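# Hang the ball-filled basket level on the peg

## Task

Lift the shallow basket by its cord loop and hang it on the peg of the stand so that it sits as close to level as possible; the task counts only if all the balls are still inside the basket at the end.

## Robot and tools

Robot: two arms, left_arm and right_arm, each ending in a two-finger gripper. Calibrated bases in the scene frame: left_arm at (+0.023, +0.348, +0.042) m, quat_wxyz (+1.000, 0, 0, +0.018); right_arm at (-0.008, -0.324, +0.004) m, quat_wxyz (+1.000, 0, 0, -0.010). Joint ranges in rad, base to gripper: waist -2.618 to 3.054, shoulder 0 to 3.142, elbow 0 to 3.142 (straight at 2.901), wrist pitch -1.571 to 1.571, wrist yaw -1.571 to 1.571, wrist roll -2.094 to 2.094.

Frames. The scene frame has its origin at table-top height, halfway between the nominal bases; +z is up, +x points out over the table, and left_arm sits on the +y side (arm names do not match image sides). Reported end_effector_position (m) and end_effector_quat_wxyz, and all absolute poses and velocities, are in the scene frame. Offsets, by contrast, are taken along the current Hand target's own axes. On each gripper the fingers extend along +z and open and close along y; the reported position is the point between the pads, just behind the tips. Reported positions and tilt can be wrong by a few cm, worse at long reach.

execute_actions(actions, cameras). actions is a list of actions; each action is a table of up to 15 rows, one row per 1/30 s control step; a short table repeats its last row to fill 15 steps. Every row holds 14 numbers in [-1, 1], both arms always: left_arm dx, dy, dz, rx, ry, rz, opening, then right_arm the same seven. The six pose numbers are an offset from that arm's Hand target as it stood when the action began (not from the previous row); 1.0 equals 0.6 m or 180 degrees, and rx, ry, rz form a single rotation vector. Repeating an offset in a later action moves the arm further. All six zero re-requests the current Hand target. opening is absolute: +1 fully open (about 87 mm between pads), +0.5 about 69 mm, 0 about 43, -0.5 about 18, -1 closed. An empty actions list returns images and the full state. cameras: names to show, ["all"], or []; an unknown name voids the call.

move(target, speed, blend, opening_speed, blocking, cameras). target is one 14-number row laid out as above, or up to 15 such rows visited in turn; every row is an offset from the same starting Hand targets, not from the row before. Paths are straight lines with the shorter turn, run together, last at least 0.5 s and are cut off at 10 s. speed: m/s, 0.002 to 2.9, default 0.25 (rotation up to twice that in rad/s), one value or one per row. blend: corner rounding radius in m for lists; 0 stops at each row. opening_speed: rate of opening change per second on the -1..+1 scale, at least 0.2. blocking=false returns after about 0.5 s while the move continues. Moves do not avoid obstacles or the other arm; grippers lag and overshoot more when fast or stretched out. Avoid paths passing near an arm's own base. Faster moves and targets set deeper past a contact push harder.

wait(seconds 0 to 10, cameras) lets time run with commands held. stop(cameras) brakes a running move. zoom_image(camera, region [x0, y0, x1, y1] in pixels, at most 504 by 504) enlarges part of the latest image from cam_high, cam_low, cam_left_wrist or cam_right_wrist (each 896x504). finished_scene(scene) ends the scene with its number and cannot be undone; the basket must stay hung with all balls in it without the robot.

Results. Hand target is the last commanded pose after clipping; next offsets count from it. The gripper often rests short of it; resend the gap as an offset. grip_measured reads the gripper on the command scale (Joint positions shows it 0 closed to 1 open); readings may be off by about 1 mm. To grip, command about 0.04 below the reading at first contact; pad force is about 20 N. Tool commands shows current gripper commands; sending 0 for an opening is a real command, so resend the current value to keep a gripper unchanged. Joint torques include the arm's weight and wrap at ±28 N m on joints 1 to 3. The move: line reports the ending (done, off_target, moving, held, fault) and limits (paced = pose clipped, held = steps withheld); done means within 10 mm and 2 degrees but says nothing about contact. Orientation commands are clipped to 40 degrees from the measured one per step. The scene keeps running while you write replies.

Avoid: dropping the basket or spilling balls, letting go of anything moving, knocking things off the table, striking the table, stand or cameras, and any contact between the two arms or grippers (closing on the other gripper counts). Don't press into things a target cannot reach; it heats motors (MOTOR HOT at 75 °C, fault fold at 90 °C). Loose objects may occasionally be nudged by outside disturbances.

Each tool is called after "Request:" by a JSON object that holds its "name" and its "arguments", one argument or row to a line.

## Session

Request:
{"name": "execute_actions", "arguments": {
  "actions": []
}}

Request:
{"name": "zoom_image", "arguments": {
  "camera": "cam_high",
  "region": [370, 200, 570, 450]
}}

Request:
{"name": "zoom_image", "arguments": {
  "camera": "cam_low",
  "region": [300, 150, 480, 320]
}}

Scene clock: 0.00 s.
left_arm: end_effector_position=(+0.3515, +0.2853, +0.2308) grip_measured=+1.000 end_effector_quat_wxyz=(+0.563, -0.097, +0.818, -0.070) | right_arm: end_effector_position=(+0.3744, -0.1864, +0.2193) grip_measured=+1.000 end_effector_quat_wxyz=(+0.503, +0.062, +0.827, +0.244)
Joint positions: left_arm=[-0.318 0.948 0.665 -0.095 -0.258 -0.342 1] | right_arm=[0.267 1.26 0.933 -0.061 -0.121 0.478 1]
Joint velocities: within noise
Joint torques (N m): no reading
Heat: left arm: 23 °C; right arm: 25 °C.
Hand target: left_arm +0.3535, +0.2848, +0.2388; +0.571, -0.098, +0.812, -0.073 | right_arm +0.3748, -0.1863, +0.2239; +0.506, +0.062, +0.824, +0.245
Tool commands: left_gripper/opening=+1.0 right_gripper/opening=+1.0
camera_calibration:
cam_left_wrist: T_world_to_cam=[[0.0840941, -0.970352, 0.226594, 0.190655], [-0.935233, -0.15534, -0.318132, 0.471058], [0.343899, -0.185166, -0.920569, 0.289604], [0, 0, 0, 1]] pos_world=[0.324922, 0.311801, 0.373258]
cam_right_wrist: T_world_to_cam=[[0.145058, -0.875239, -0.461427, -0.1187], [-0.971726, -0.0382133, -0.232997, 0.427826], [0.186296, 0.482179, -0.856036, 0.351293], [0, 0, 0, 1]] pos_world=[0.367504, -0.256929, 0.34563]

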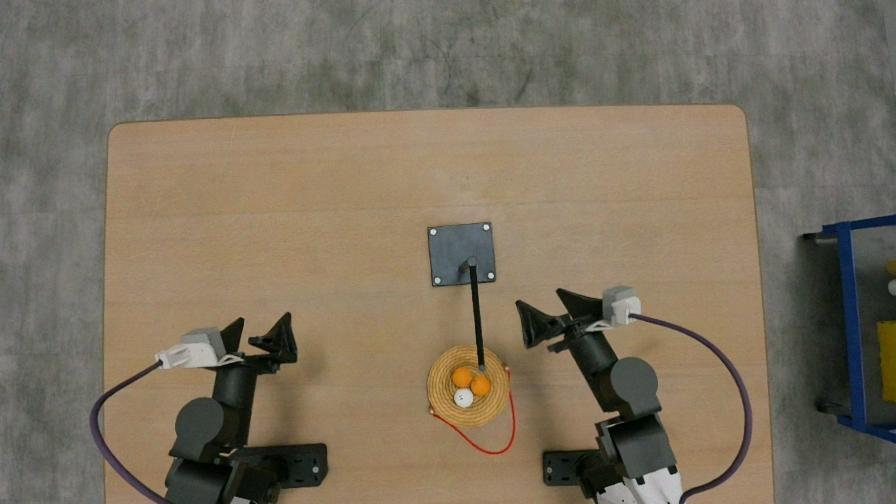

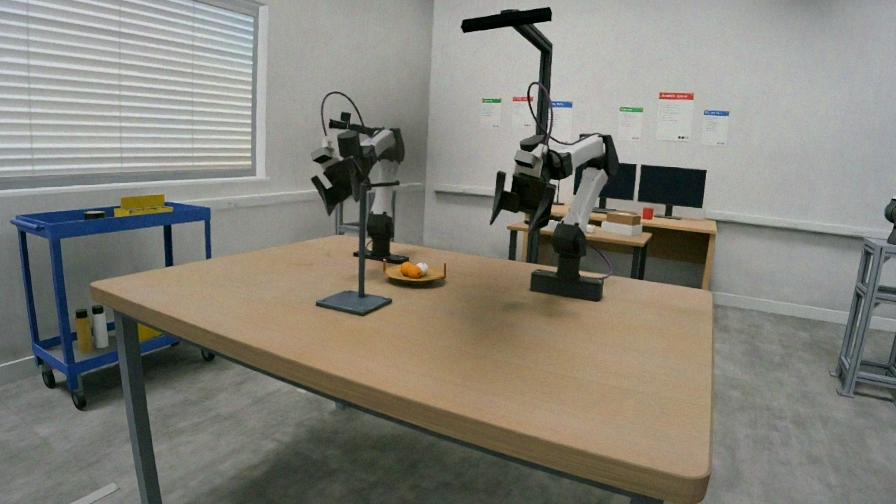

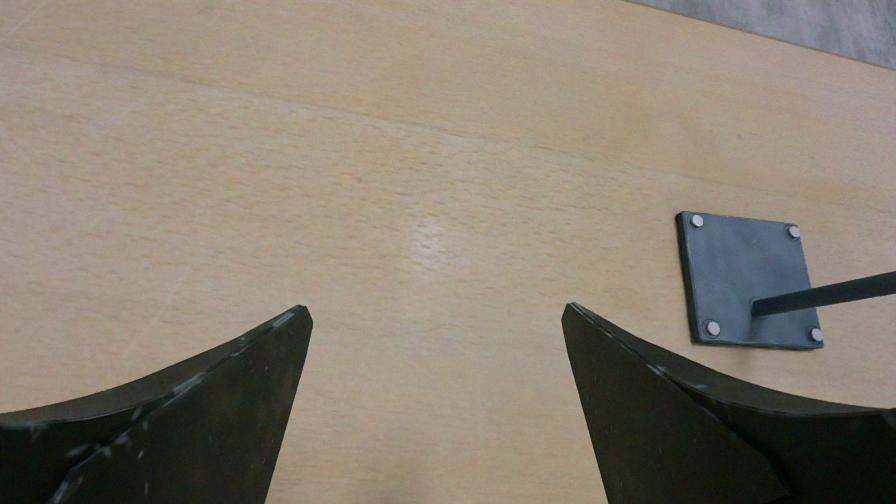

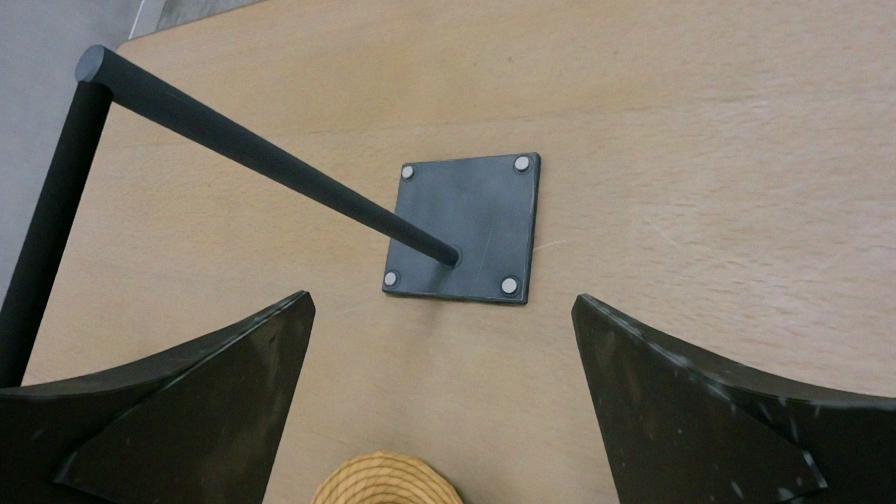

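Scaled by 2.016 from the camera's 896x504 image, which has a finer 1280x720 frame.

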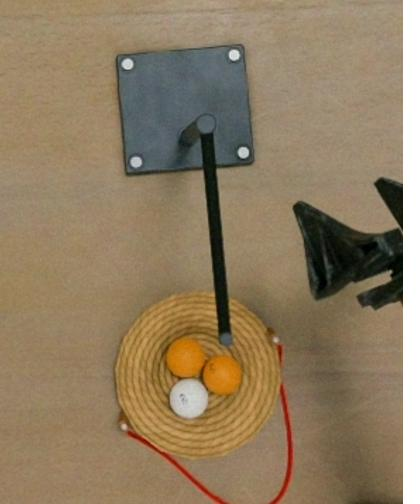

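Scaled by 2.800 from the camera's 896x504 image, which has a finer 1280x720 frame.

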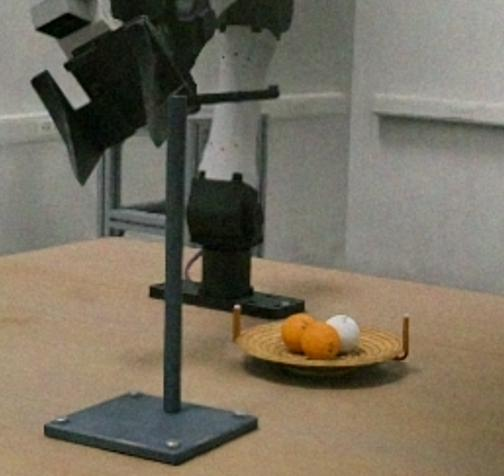

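Request:
{"name": "zoom_image", "arguments": {
  "camera": "cam_high",
  "region": [410, 340, 540, 470]
}}

Scaled by 3.877 from the camera's 896x504 image, which has a finer 1280x720 frame.

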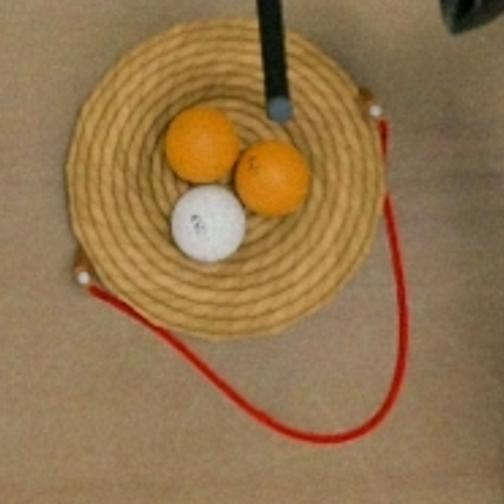

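Request:
{"name": "move", "arguments": {
  "target": [
    [0,0,0,0,0,0,1,-0.052,-0.376,-0.275,0,0,0,1],
    [0.446,-0.587,-0.4645,0.213,0.2375,0.270,0,-0.052,-0.376,-0.275,0,0,0,1]
  ],
  "blend": [0.03,0],
  "cameras": ["all"]
}}

Scene clock: 6.43 s.
left_arm: end_effector_position=(+0.0314, -0.1152, +0.1678) grip_measured=+0.000 end_effector_quat_wxyz=(+0.230, +0.440, +0.860, -0.116) | right_arm: end_effector_position=(+0.2771, -0.4485, +0.1984) grip_measured=+1.000 end_effector_quat_wxyz=(+0.500, +0.071, +0.829, +0.242)
Joint positions: left_arm=[-1.657 2.046 1.88 -0.985 -0.319 -0.607 0.5] | right_arm=[-0.888 1.324 1.029 -0.66 -1.082 -0.359 1]
Joint torques (N m): left_arm=[-0.35 -9.1 7.3 1.16 -0.16 -0.05] | right_arm=[-0.18 -3.75 10.07 1.09 -0.54 -0.03]
Heat: left arm: 24 °C; right arm: 27 °C.
Hand target: left_arm +0.0298, -0.1198, +0.1694; +0.230, +0.446, +0.857, -0.119 | right_arm +0.2801, -0.4504, +0.2041; +0.506, +0.062, +0.824, +0.245
Off the commanded pose: left_arm 0.005 m, 1 deg | right_arm 0.007 m, 1 deg.
move: done
camera_calibration:
cam_left_wrist: T_world_to_cam=[[-0.807405, -0.589992, -0.00241307, -0.0465294], [-0.556669, 0.760435, 0.334452, 0.0735118], [-0.195489, 0.271382, -0.94241, 0.34073], [0, 0, 0, 1]] pos_world=[0.0699627, -0.175821, 0.296409]
cam_right_wrist: T_world_to_cam=[[0.125842, -0.875004, -0.467473, -0.337038], [-0.974699, -0.0213055, -0.222506, 0.324737], [0.184734, 0.483646, -0.855547, 0.478908], [0, 0, 0, 1]] pos_world=[0.270464, -0.519612, 0.324428]

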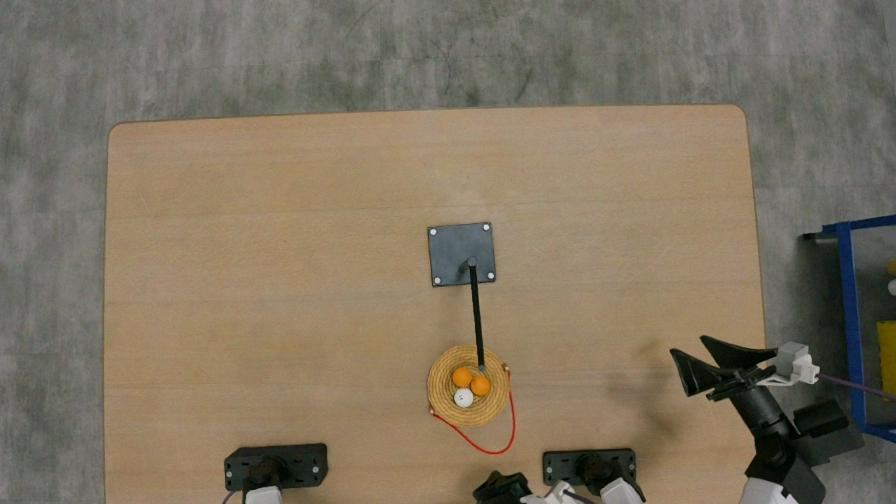

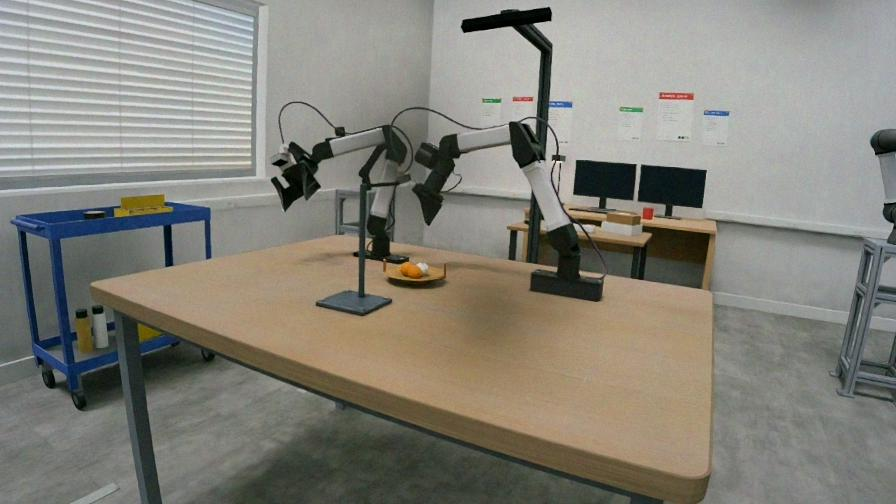

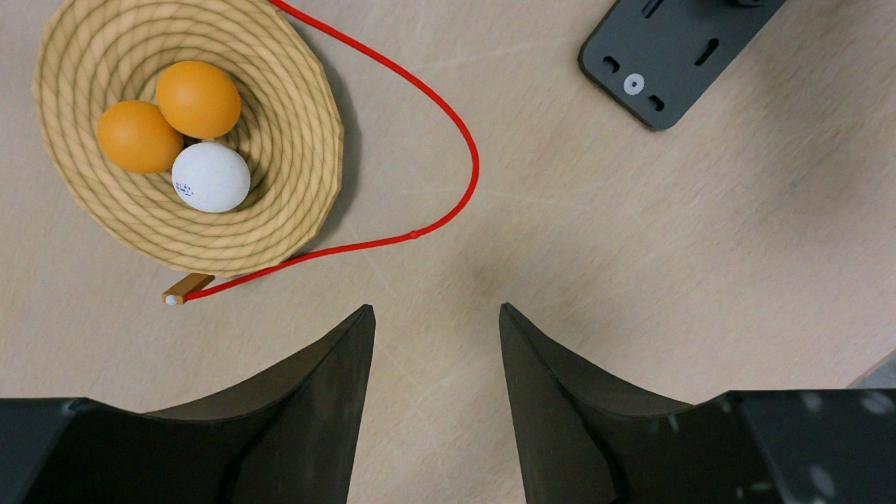

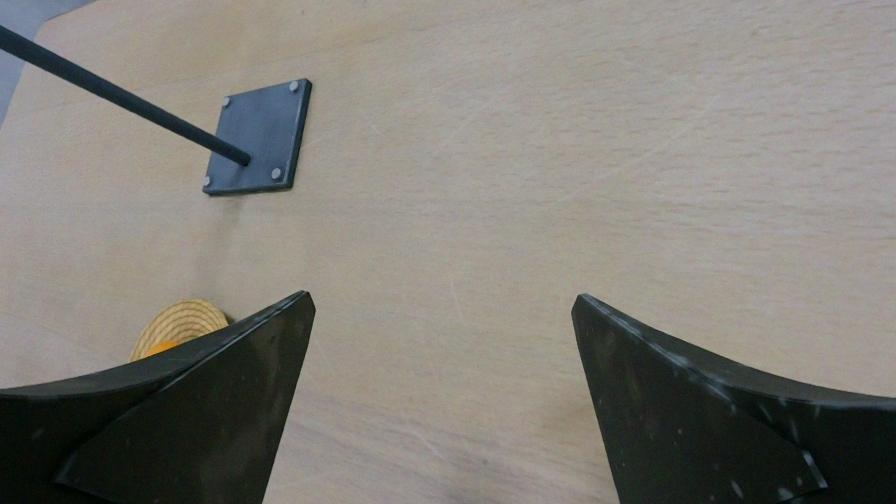

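Request:
{"name": "move", "arguments": {
  "target": [0.0628,-0.0362,0.1935,0,0,0,0,0,0,0,0,0,0,1],
  "speed": 0.12,
  "cameras": ["cam_low","cam_left_wrist"]
}}

Scene clock: 9.17 s.
left_arm: end_effector_position=(+0.0295, -0.1486, +0.0532) grip_measured=+0.000 end_effector_quat_wxyz=(+0.228, +0.441, +0.860, -0.113) | right_arm: end_effector_position=(+0.2771, -0.4485, +0.1984) grip_measured=+1.000 end_effector_quat_wxyz=(+0.500, +0.071, +0.829, +0.242)
Joint positions: left_arm=[-1.657 2.244 1.733 -0.648 -0.318 -0.607 0.5] | right_arm=[-0.888 1.324 1.029 -0.66 -1.082 -0.359 1]
Joint torques (N m): left_arm=[-0.66 -10.59 5.22 1.39 -0.21 -0.05] | right_arm=[-0.2 -3.77 10.07 1.08 -0.55 -0.03]
Heat: left arm: 24 °C; right arm: 27 °C.
Hand target: left_arm +0.0267, -0.1530, +0.0499; +0.230, +0.446, +0.857, -0.119 | right_arm +0.2801, -0.4504, +0.2041; +0.506, +0.062, +0.824, +0.245
Off the commanded pose: left_arm 0.006 m, 1 deg | right_arm 0.007 m, 1 deg.
move: done
camera_calibration:
cam_left_wrist: T_world_to_cam=[[-0.807572, -0.589733, -0.00646803, -0.0678407], [-0.556354, 0.758133, 0.340155, 0.135578], [-0.195697, 0.278298, -0.940347, 0.242312], [0, 0, 0, 1]] pos_world=[0.0680627, -0.210229, 0.181301]
Images, in order (width x height): cam_low 896x504, cam_left_wrist 896x504.

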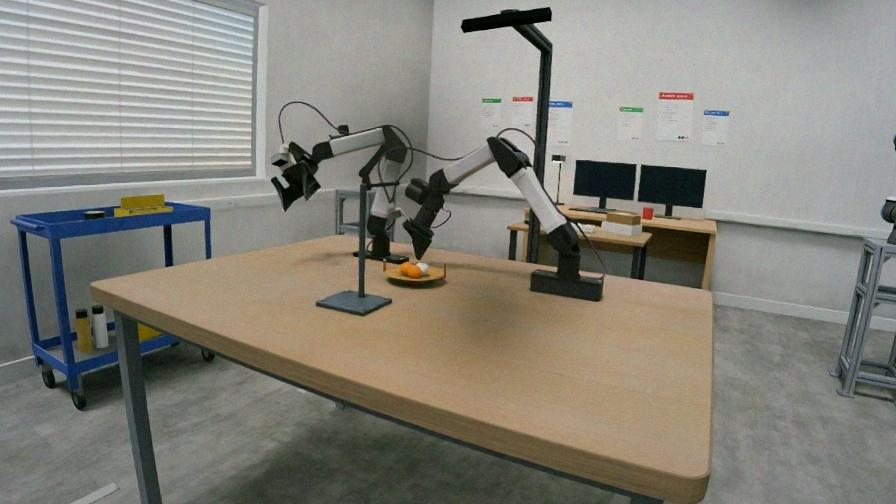

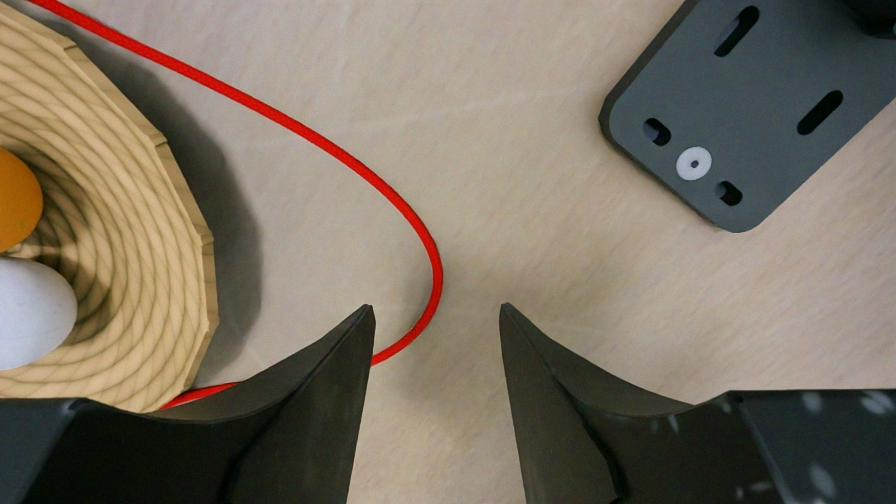

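Request:
{"name": "move", "arguments": {
  "target": [0.0392,0,0.0678,0,0,0,0,0,0,0,0,0,0,1],
  "speed": 0.06,
  "cameras": ["cam_left_wrist"]
}}

Scene clock: 10.73 s.
left_arm: end_effector_position=(+0.0292, -0.1562, +0.0227) grip_measured=+0.000 end_effector_quat_wxyz=(+0.236, +0.438, +0.858, -0.129) | right_arm: end_effector_position=(+0.2771, -0.4485, +0.1984) grip_measured=+1.000 end_effector_quat_wxyz=(+0.500, +0.071, +0.829, +0.242)
Joint positions: left_arm=[-1.657 2.282 1.659 -0.499 -0.318 -0.606 0.5] | right_arm=[-0.888 1.324 1.029 -0.66 -1.082 -0.359 1]
Joint torques (N m): left_arm=[-0.57 -8.85 4 1.49 -0.19 -0.09] | right_arm=[-0.14 -3.75 10.11 1.09 -0.55 -0.02]
Heat: left arm: 24 °C; right arm: 28 °C.
Hand target: left_arm +0.0268, -0.1530, +0.0029; +0.230, +0.446, +0.857, -0.119 | right_arm +0.2801, -0.4504, +0.2041; +0.506, +0.062, +0.824, +0.245
Off the commanded pose: left_arm 0.020 m, 2 deg | right_arm 0.007 m, 1 deg.
move: off_target (left_arm)
camera_calibration:
cam_left_wrist: T_world_to_cam=[[-0.808353, -0.588478, 0.0161117, -0.0730045], [-0.554902, 0.7708, 0.312972, 0.15404], [-0.196596, 0.244051, -0.949626, 0.21058], [0, 0, 0, 1]] pos_world=[0.0678628, -0.213088, 0.152938]
Images, in order (width x height): cam_left_wrist 896x504.

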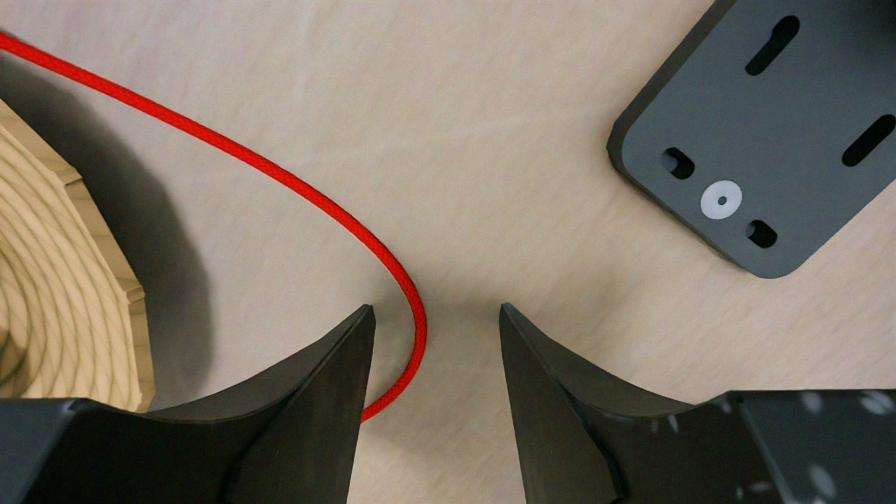

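Request:
{"name": "move", "arguments": {
  "target": [-0.0142,0,-0.0245,0,0,0,0,0,0,0,0,0,0,1],
  "speed": 0.06,
  "cameras": ["cam_left_wrist"]
}}

Scene clock: 11.63 s.
left_arm: end_effector_position=(+0.0292, -0.1559, +0.0228) grip_measured=+0.000 end_effector_quat_wxyz=(+0.235, +0.438, +0.858, -0.129) | right_arm: end_effector_position=(+0.2771, -0.4485, +0.1984) grip_measured=+1.000 end_effector_quat_wxyz=(+0.500, +0.071, +0.829, +0.242)
Joint positions: left_arm=[-1.657 2.282 1.661 -0.502 -0.318 -0.606 0.5] | right_arm=[-0.888 1.324 1.029 -0.66 -1.082 -0.359 1]
Joint torques (N m): left_arm=[-0.57 -10.63 6.26 0.99 -0.18 -0.07] | right_arm=[-0.17 -3.75 10.09 1.08 -0.54 -0.02]
Heat: left arm: 24 °C; right arm: 28 °C.
Hand target: left_arm +0.0268, -0.1530, +0.0199; +0.230, +0.446, +0.857, -0.119 | right_arm +0.2801, -0.4504, +0.2041; +0.506, +0.062, +0.824, +0.245
Off the commanded pose: left_arm 0.005 m, 2 deg | right_arm 0.007 m, 1 deg.
move: done
camera_calibration:
cam_left_wrist: T_world_to_cam=[[-0.808357, -0.588499, 0.0150962, -0.0727971], [-0.554935, 0.770312, 0.314112, 0.153657], [-0.196483, 0.245537, -0.949266, 0.210903], [0, 0, 0, 1]] pos_world=[0.0678627, -0.21299, 0.153037]
Images, in order (width x height): cam_left_wrist 896x504.

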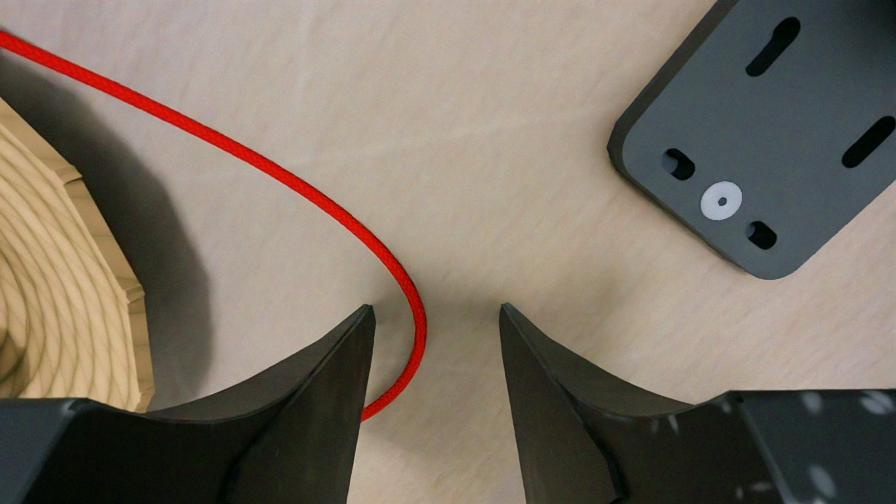

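Request:
{"name": "move", "arguments": {
  "target": [
    [-0.025,0,-0.0433,0,0,0,0,0,0,0,0,0,0,1],
    [-0.001,0,-0.0015,0,0,0,0,0,0,0,0,0,0,1]
  ],
  "speed": 0.05,
  "cameras": ["cam_left_wrist"]
}}

Scene clock: 14.20 s.
left_arm: end_effector_position=(+0.0295, -0.1504, +0.0256) grip_measured=+0.000 end_effector_quat_wxyz=(+0.229, +0.442, +0.860, -0.115) | right_arm: end_effector_position=(+0.2771, -0.4485, +0.1984) grip_measured=+1.000 end_effector_quat_wxyz=(+0.500, +0.071, +0.829, +0.242)
Joint positions: left_arm=[-1.657 2.282 1.682 -0.555 -0.318 -0.606 0.5] | right_arm=[-0.888 1.324 1.029 -0.66 -1.082 -0.359 1]
Joint torques (N m): left_arm=[-0.49 -10.67 4.74 1.43 -0.19 -0.07] | right_arm=[-0.17 -3.77 10.09 1.09 -0.55 -0.02]
Heat: left arm: 26 °C; right arm: 29 °C.
Hand target: left_arm +0.0268, -0.1530, +0.0210; +0.230, +0.446, +0.857, -0.119 | right_arm +0.2801, -0.4504, +0.2041; +0.506, +0.062, +0.824, +0.245
Off the commanded pose: left_arm 0.006 m, 1 deg | right_arm 0.007 m, 1 deg.
move: done
camera_calibration:
cam_left_wrist: T_world_to_cam=[[-0.80836, -0.58867, -0.00457661, -0.068877], [-0.555462, 0.760137, 0.337125, 0.146652], [-0.194977, 0.275061, -0.941449, 0.216327], [0, 0, 0, 1]] pos_world=[0.0679609, -0.211525, 0.153905]
Images, in order (width x height): cam_left_wrist 896x504.

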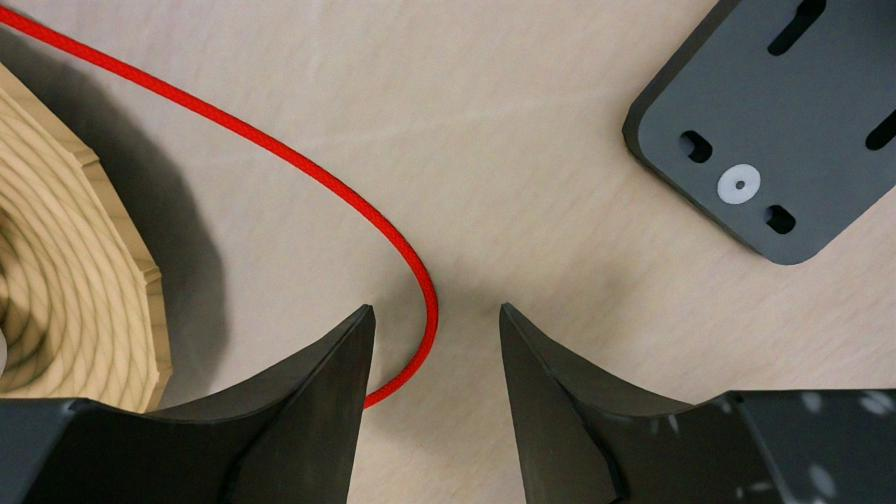

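Request:
{"name": "move", "arguments": {
  "target": [
    [0.0025,0,0.0043,0,0,0,0,0,0,0,0,0,0,1],
    [0.0025,0,0.0043,0,0,0,-1,0,0,0,0,0,0,1]
  ],
  "speed": 0.04,
  "opening_speed": 0.7,
  "cameras": ["cam_left_wrist"]
}}

Scene clock: 16.67 s.
left_arm: end_effector_position=(+0.0293, -0.1514, +0.0248) grip_measured=-0.992 end_effector_quat_wxyz=(+0.231, +0.441, +0.859, -0.117) | right_arm: end_effector_position=(+0.2771, -0.4485, +0.1984) grip_measured=+1.000 end_effector_quat_wxyz=(+0.500, +0.071, +0.829, +0.242)
Joint positions: left_arm=[-1.658 2.282 1.677 -0.543 -0.319 -0.606 0.004] | right_arm=[-0.888 1.324 1.029 -0.66 -1.082 -0.359 1]
Joint torques (N m): left_arm=[-0.55 -10.39 4.74 1.41 -0.17 -0.07] | right_arm=[-0.17 -3.77 10.09 1.09 -0.54 -0.02]
Heat: left arm: 27 °C; right arm: 29 °C.
Hand target: left_arm +0.0268, -0.1530, +0.0180; +0.230, +0.446, +0.857, -0.119 | right_arm +0.2801, -0.4504, +0.2041; +0.506, +0.062, +0.824, +0.245
Off the commanded pose: left_arm 0.007 m, 1 deg | right_arm 0.007 m, 1 deg.
move: done
camera_calibration:
cam_left_wrist: T_world_to_cam=[[-0.808517, -0.588472, -0.00100302, -0.0696505], [-0.555264, 0.762325, 0.332479, 0.147983], [-0.19489, 0.269372, -0.94311, 0.215015], [0, 0, 0, 1]] pos_world=[0.0677606, -0.211718, 0.153511]
Images, in order (width x height): cam_left_wrist 896x504.

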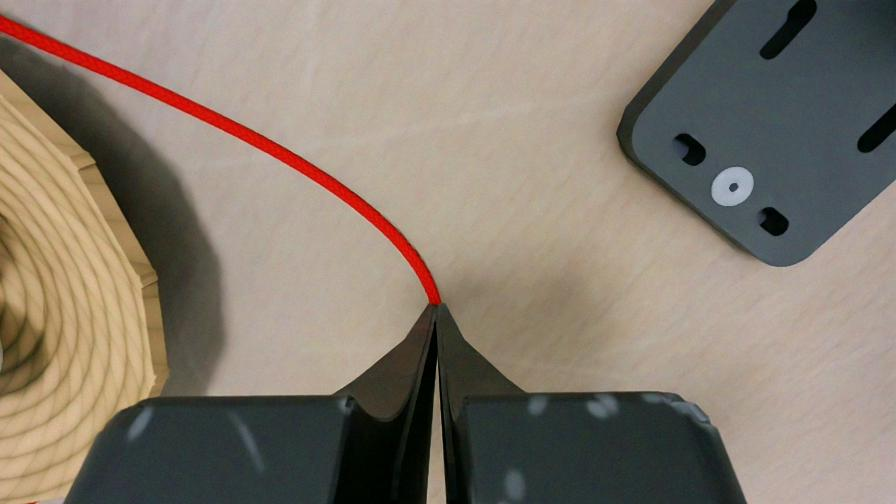

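Request:
{"name": "move", "arguments": {
  "target": [
    [0,0,0,0,0,0,-0.2,0,0,0,0,0,0,1],
    [-0.0125,0,-0.0217,0,0,0,-0.2,0,0,0,0,0,0,1],
    [0.003,0,0.0052,0,0,0,-0.2,0,0,0,0,0,0,1]
  ],
  "speed": 0.04,
  "opening_speed": 0.8,
  "cameras": ["cam_left_wrist"]
}}

Scene clock: 19.83 s.
left_arm: end_effector_position=(+0.0292, -0.1518, +0.0237) grip_measured=-0.200 end_effector_quat_wxyz=(+0.231, +0.441, +0.859, -0.119) | right_arm: end_effector_position=(+0.2771, -0.4485, +0.1984) grip_measured=+1.000 end_effector_quat_wxyz=(+0.500, +0.071, +0.829, +0.242)
Joint positions: left_arm=[-1.658 2.282 1.671 -0.534 -0.318 -0.606 0.4] | right_arm=[-0.888 1.324 1.029 -0.66 -1.082 -0.359 1]
Joint torques (N m): left_arm=[-0.53 -9.89 4.75 1.45 -0.16 -0.07] | right_arm=[-0.17 -3.75 10.07 1.08 -0.55 -0.03]
Heat: left arm: 28 °C; right arm: 30 °C.
Hand target: left_arm +0.0267, -0.1531, +0.0144; +0.230, +0.446, +0.857, -0.119 | right_arm +0.2801, -0.4504, +0.2041; +0.506, +0.062, +0.824, +0.245
Off the commanded pose: left_arm 0.010 m, 1 deg | right_arm 0.007 m, 1 deg.
move: done
camera_calibration:
cam_left_wrist: T_world_to_cam=[[-0.80858, -0.588383, 0.00171183, -0.0699808], [-0.554995, 0.763656, 0.329865, 0.148865], [-0.195394, 0.265772, -0.944027, 0.213554], [0, 0, 0, 1]] pos_world=[0.0677611, -0.211614, 0.152615]
Images, in order (width x height): cam_left_wrist 896x504.

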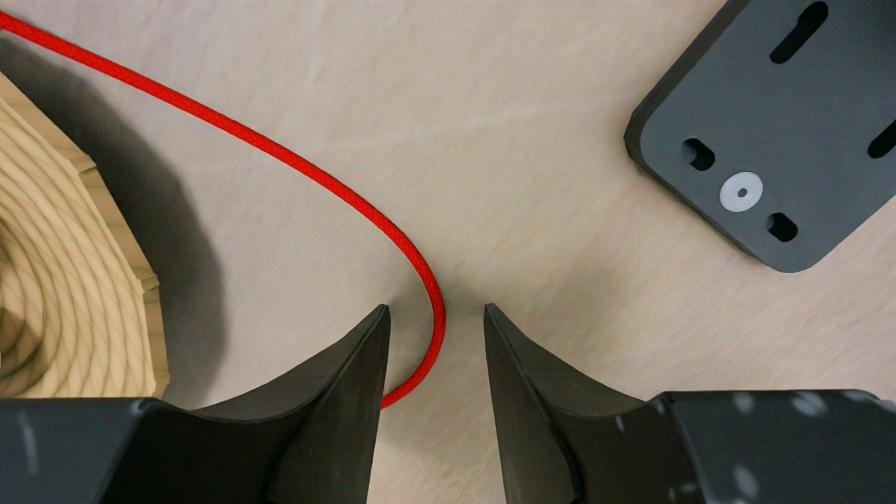

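Request:
{"name": "move", "arguments": {
  "target": [
    [0.002,0,0.003,0,0,0,-0.2,0,0,0,0,0,0,1],
    [0.002,0,0.003,0,0,0,-1,0,0,0,0,0,0,1]
  ],
  "speed": 0.04,
  "opening_speed": 0.7,
  "cameras": ["cam_left_wrist"]
}}

Scene clock: 22.07 s.
left_arm: end_effector_position=(+0.0292, -0.1526, +0.0233) grip_measured=-0.923 end_effector_quat_wxyz=(+0.232, +0.440, +0.859, -0.121) | right_arm: end_effector_position=(+0.2771, -0.4485, +0.1984) grip_measured=+1.000 end_effector_quat_wxyz=(+0.500, +0.071, +0.829, +0.242)
Joint positions: left_arm=[-1.658 2.282 1.668 -0.526 -0.318 -0.606 0.039] | right_arm=[-0.888 1.324 1.029 -0.66 -1.082 -0.359 1]
Joint torques (N m): left_arm=[-0.58 -9.83 4.64 1.45 -0.19 -0.07] | right_arm=[-0.16 -3.77 10.07 1.09 -0.55 -0.02]
Heat: left arm: 29 °C; right arm: 30 °C.
Hand target: left_arm +0.0267, -0.1529, +0.0122; +0.230, +0.446, +0.857, -0.119 | right_arm +0.2801, -0.4504, +0.2041; +0.506, +0.062, +0.824, +0.245
Off the commanded pose: left_arm 0.011 m, 1 deg | right_arm 0.007 m, 1 deg.
move: off_target (left_arm); target 2's new opening was sent with left_arm's hand 0.011 m and 1 deg from that target
camera_calibration:
cam_left_wrist: T_world_to_cam=[[-0.808578, -0.588372, 0.00456298, -0.0706674], [-0.554931, 0.765152, 0.326487, 0.149894], [-0.195587, 0.261458, -0.945191, 0.212799], [0, 0, 0, 1]] pos_world=[0.0676614, -0.211908, 0.15252]
Images, in order (width x height): cam_left_wrist 896x504.

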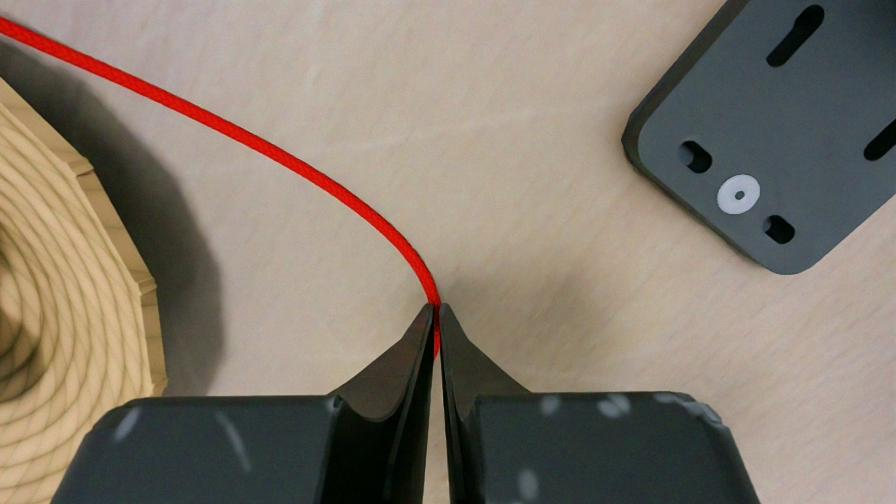

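Request:
{"name": "move", "arguments": {
  "target": [
    [-0.061,0.067,-0.105,0,0,0,-1,0,0,0,0,0,0,1],
    [-0.2427,0.2727,-0.3275,0,0,0,-1,0,0,0,0,0,0,1],
    [-0.2677,0.2727,-0.3708,0,0,0,-1,0,0,0,0,0,0,1]
  ],
  "speed": [0.12,0.15,0.04],
  "blend": [0.03,0.005,0],
  "cameras": ["cam_high","cam_low","cam_left_wrist"]
}}

Request:
{"name": "zoom_image", "arguments": {
  "camera": "cam_low",
  "region": [350, 170, 480, 300]
}}

Scene clock: 26.17 s.
left_arm: end_effector_position=(+0.1755, -0.0792, +0.2860) grip_measured=-0.923 end_effector_quat_wxyz=(+0.231, +0.441, +0.859, -0.118) | right_arm: end_effector_position=(+0.2771, -0.4485, +0.1984) grip_measured=+1.000 end_effector_quat_wxyz=(+0.500, +0.071, +0.829, +0.242)
Joint positions: left_arm=[-1.298 2.146 2.529 -1.451 -0.157 -0.275 0.039] | right_arm=[-0.888 1.324 1.029 -0.66 -1.082 -0.359 1]
Joint torques (N m): left_arm=[-0.03 -8.8 6.41 1.26 -0.04 -0.01] | right_arm=[-0.16 -3.77 10.09 1.08 -0.55 -0.03]
Heat: left arm: 30 °C; right arm: 31 °C.
Hand target: left_arm +0.1763, -0.0818, +0.2854; +0.230, +0.446, +0.857, -0.119 | right_arm +0.2801, -0.4504, +0.2041; +0.506, +0.062, +0.824, +0.245
Off the commanded pose: left_arm 0.003 m, 1 deg | right_arm 0.007 m, 1 deg.
move: done
camera_calibration:
cam_left_wrist: T_world_to_cam=[[-0.80858, -0.588386, -0.00108908, 0.0913436], [-0.555458, 0.762716, 0.331256, 0.0876832], [-0.194076, 0.268452, -0.94354, 0.470418], [0, 0, 0, 1]] pos_world=[0.21386, -0.139417, 0.414912]
Images, in order (width x height): cam_high 896x504, cam_low 896x504, cam_left_wrist 896x504.

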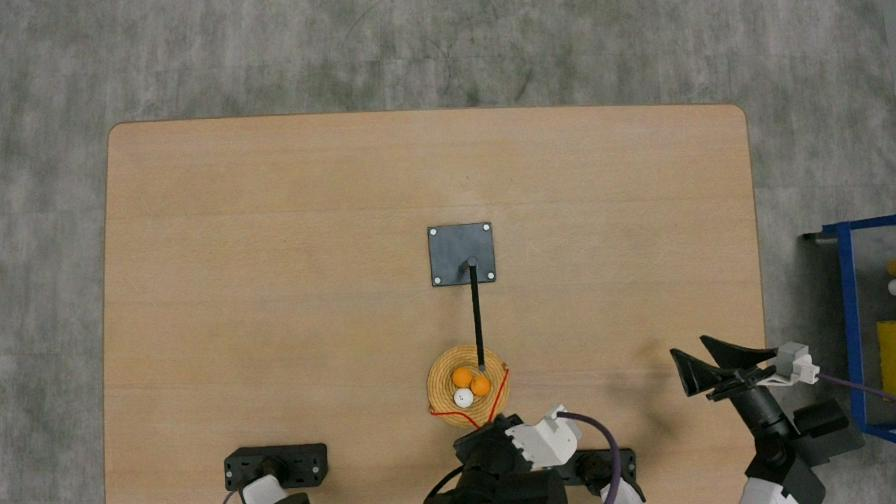

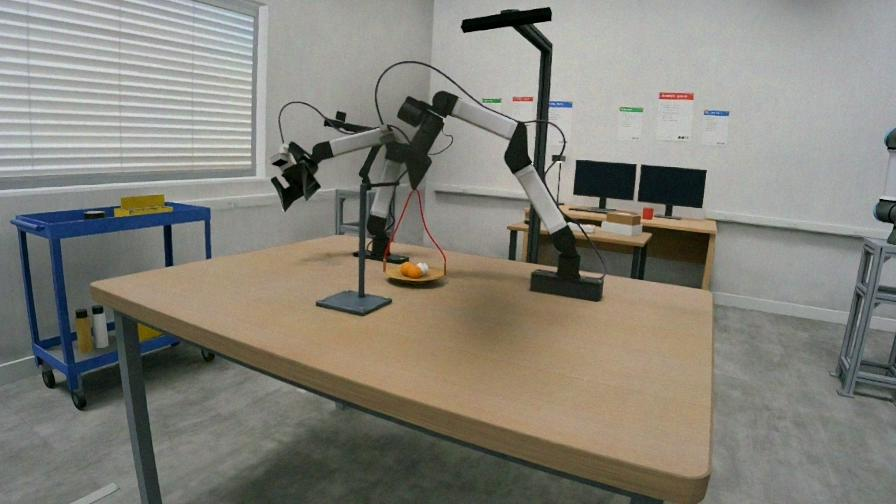

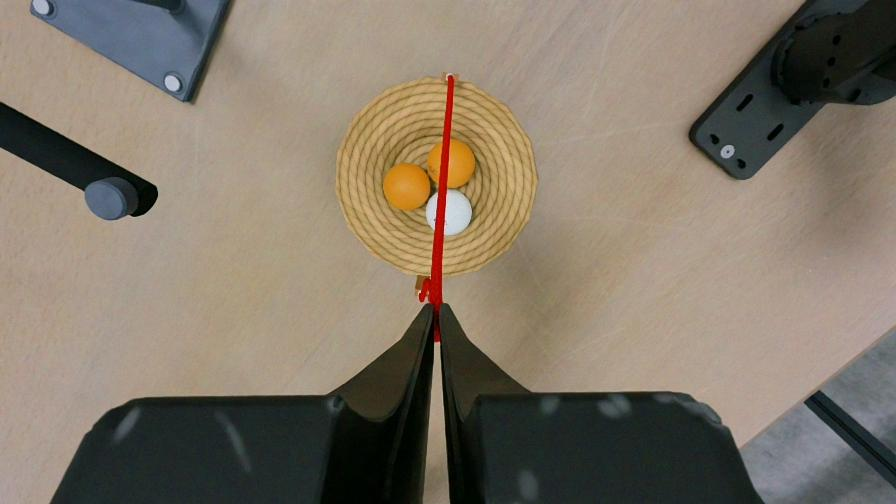

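Scaled by 3.877 from the camera's 896x504 image, which has a finer 1280x720 frame.

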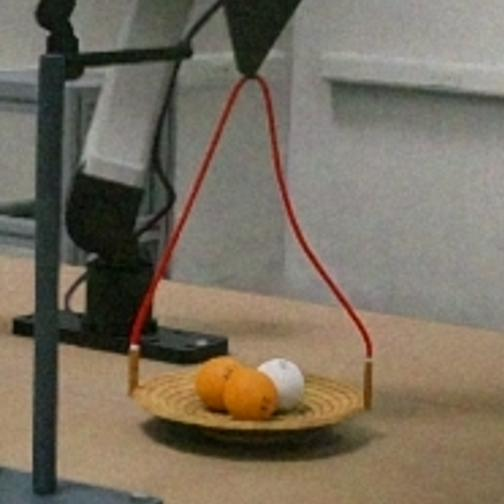

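Request:
{"name": "move", "arguments": {
  "target": [-0.03,0,-0.052,0,0,0,-1,0,0,0,0,0,0,1],
  "speed": 0.025,
  "cameras": ["cam_high","cam_low","cam_left_wrist"]
}}

Request:
{"name": "zoom_image", "arguments": {
  "camera": "cam_low",
  "region": [350, 170, 480, 300]
}}

Request:
{"name": "zoom_image", "arguments": {
  "camera": "cam_left_wrist",
  "region": [320, 60, 580, 320]
}}

Scene clock: 28.13 s.
left_arm: end_effector_position=(+0.1759, -0.0803, +0.3091) grip_measured=-0.923 end_effector_quat_wxyz=(+0.246, +0.440, +0.853, -0.133) | right_arm: end_effector_position=(+0.2771, -0.4485, +0.1984) grip_measured=+1.000 end_effector_quat_wxyz=(+0.500, +0.071, +0.829, +0.242)
Joint positions: left_arm=[-1.298 2.223 2.766 -1.565 -0.155 -0.267 0.039] | right_arm=[-0.888 1.324 1.029 -0.66 -1.082 -0.359 1]
Joint torques (N m): left_arm=[-0.24 -10.85 6.05 1.47 -0.03 -0.02] | right_arm=[-0.16 -3.75 10.06 1.09 -0.55 -0.02]
Heat: left arm: 31 °C; right arm: 32 °C.
Hand target: left_arm +0.1762, -0.0819, +0.3215; +0.230, +0.446, +0.857, -0.119 | right_arm +0.2801, -0.4504, +0.2041; +0.506, +0.062, +0.824, +0.245
Off the commanded pose: left_arm 0.012 m, 3 deg | right_arm 0.007 m, 1 deg.
joint read past its limit (left arm) — joint 4 (wrist pitch), lower limit.
joint sent to its limit (left arm) — joint 4 (wrist pitch), lower limit. The joint targets are off in orientation, not in position.
move: off_target (left_arm)
camera_calibration:
cam_left_wrist: T_world_to_cam=[[-0.81304, -0.582109, 0.0107232, 0.088563], [-0.554469, 0.77979, 0.290675, 0.0948639], [-0.177566, 0.230385, -0.956762, 0.490692], [0, 0, 0, 1]] pos_world=[0.211735, -0.135469, 0.440951]
Images, in order (width x height): cam_high 896x504, cam_low 896x504, cam_left_wrist 896x504.

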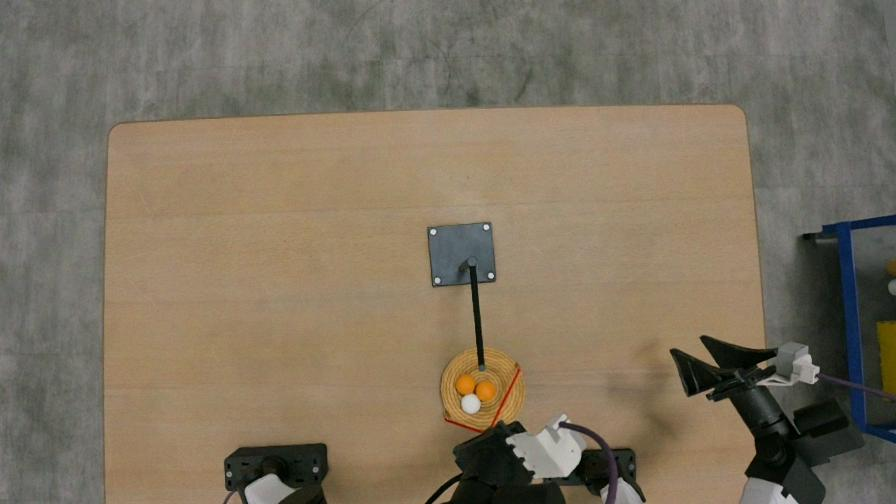

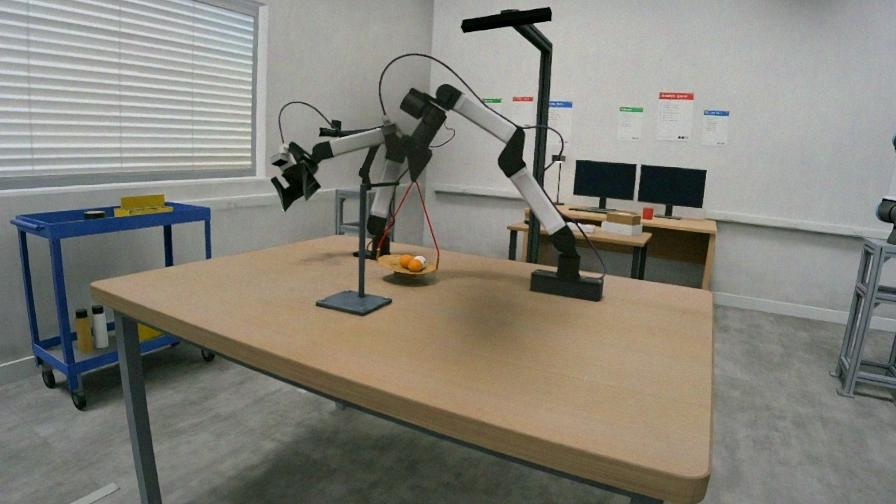

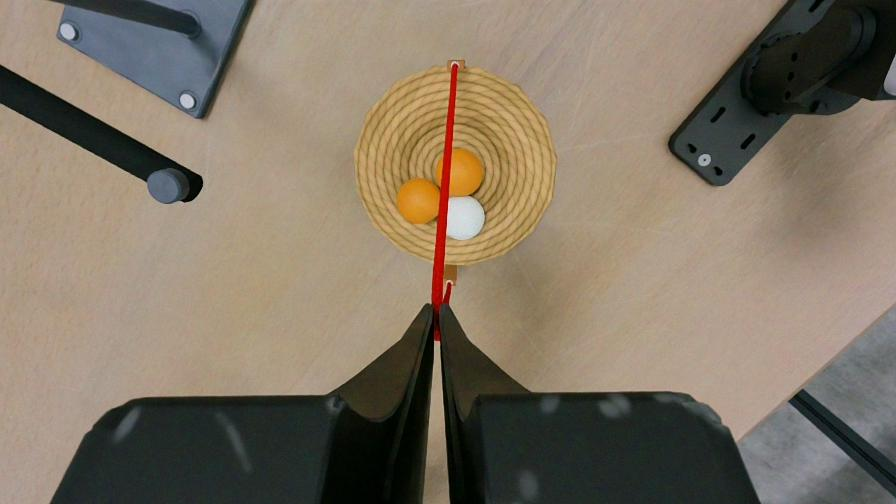

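Scaled by 3.877 from the camera's 896x504 image, which has a finer 1280x720 frame.

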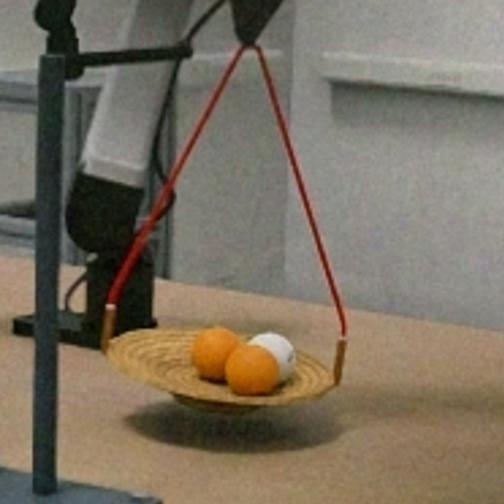

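Scaled by 1.938 from the camera's 896x504 image, which has a finer 1280x720 frame.

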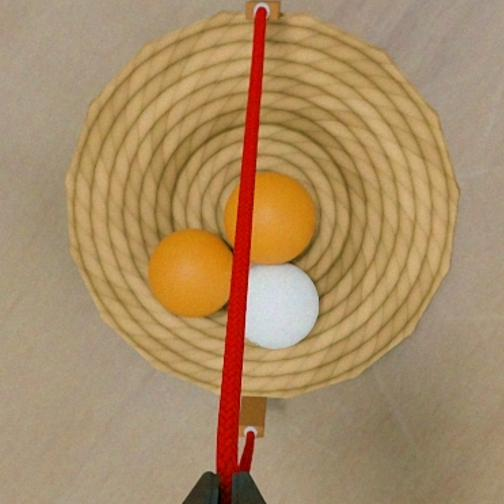

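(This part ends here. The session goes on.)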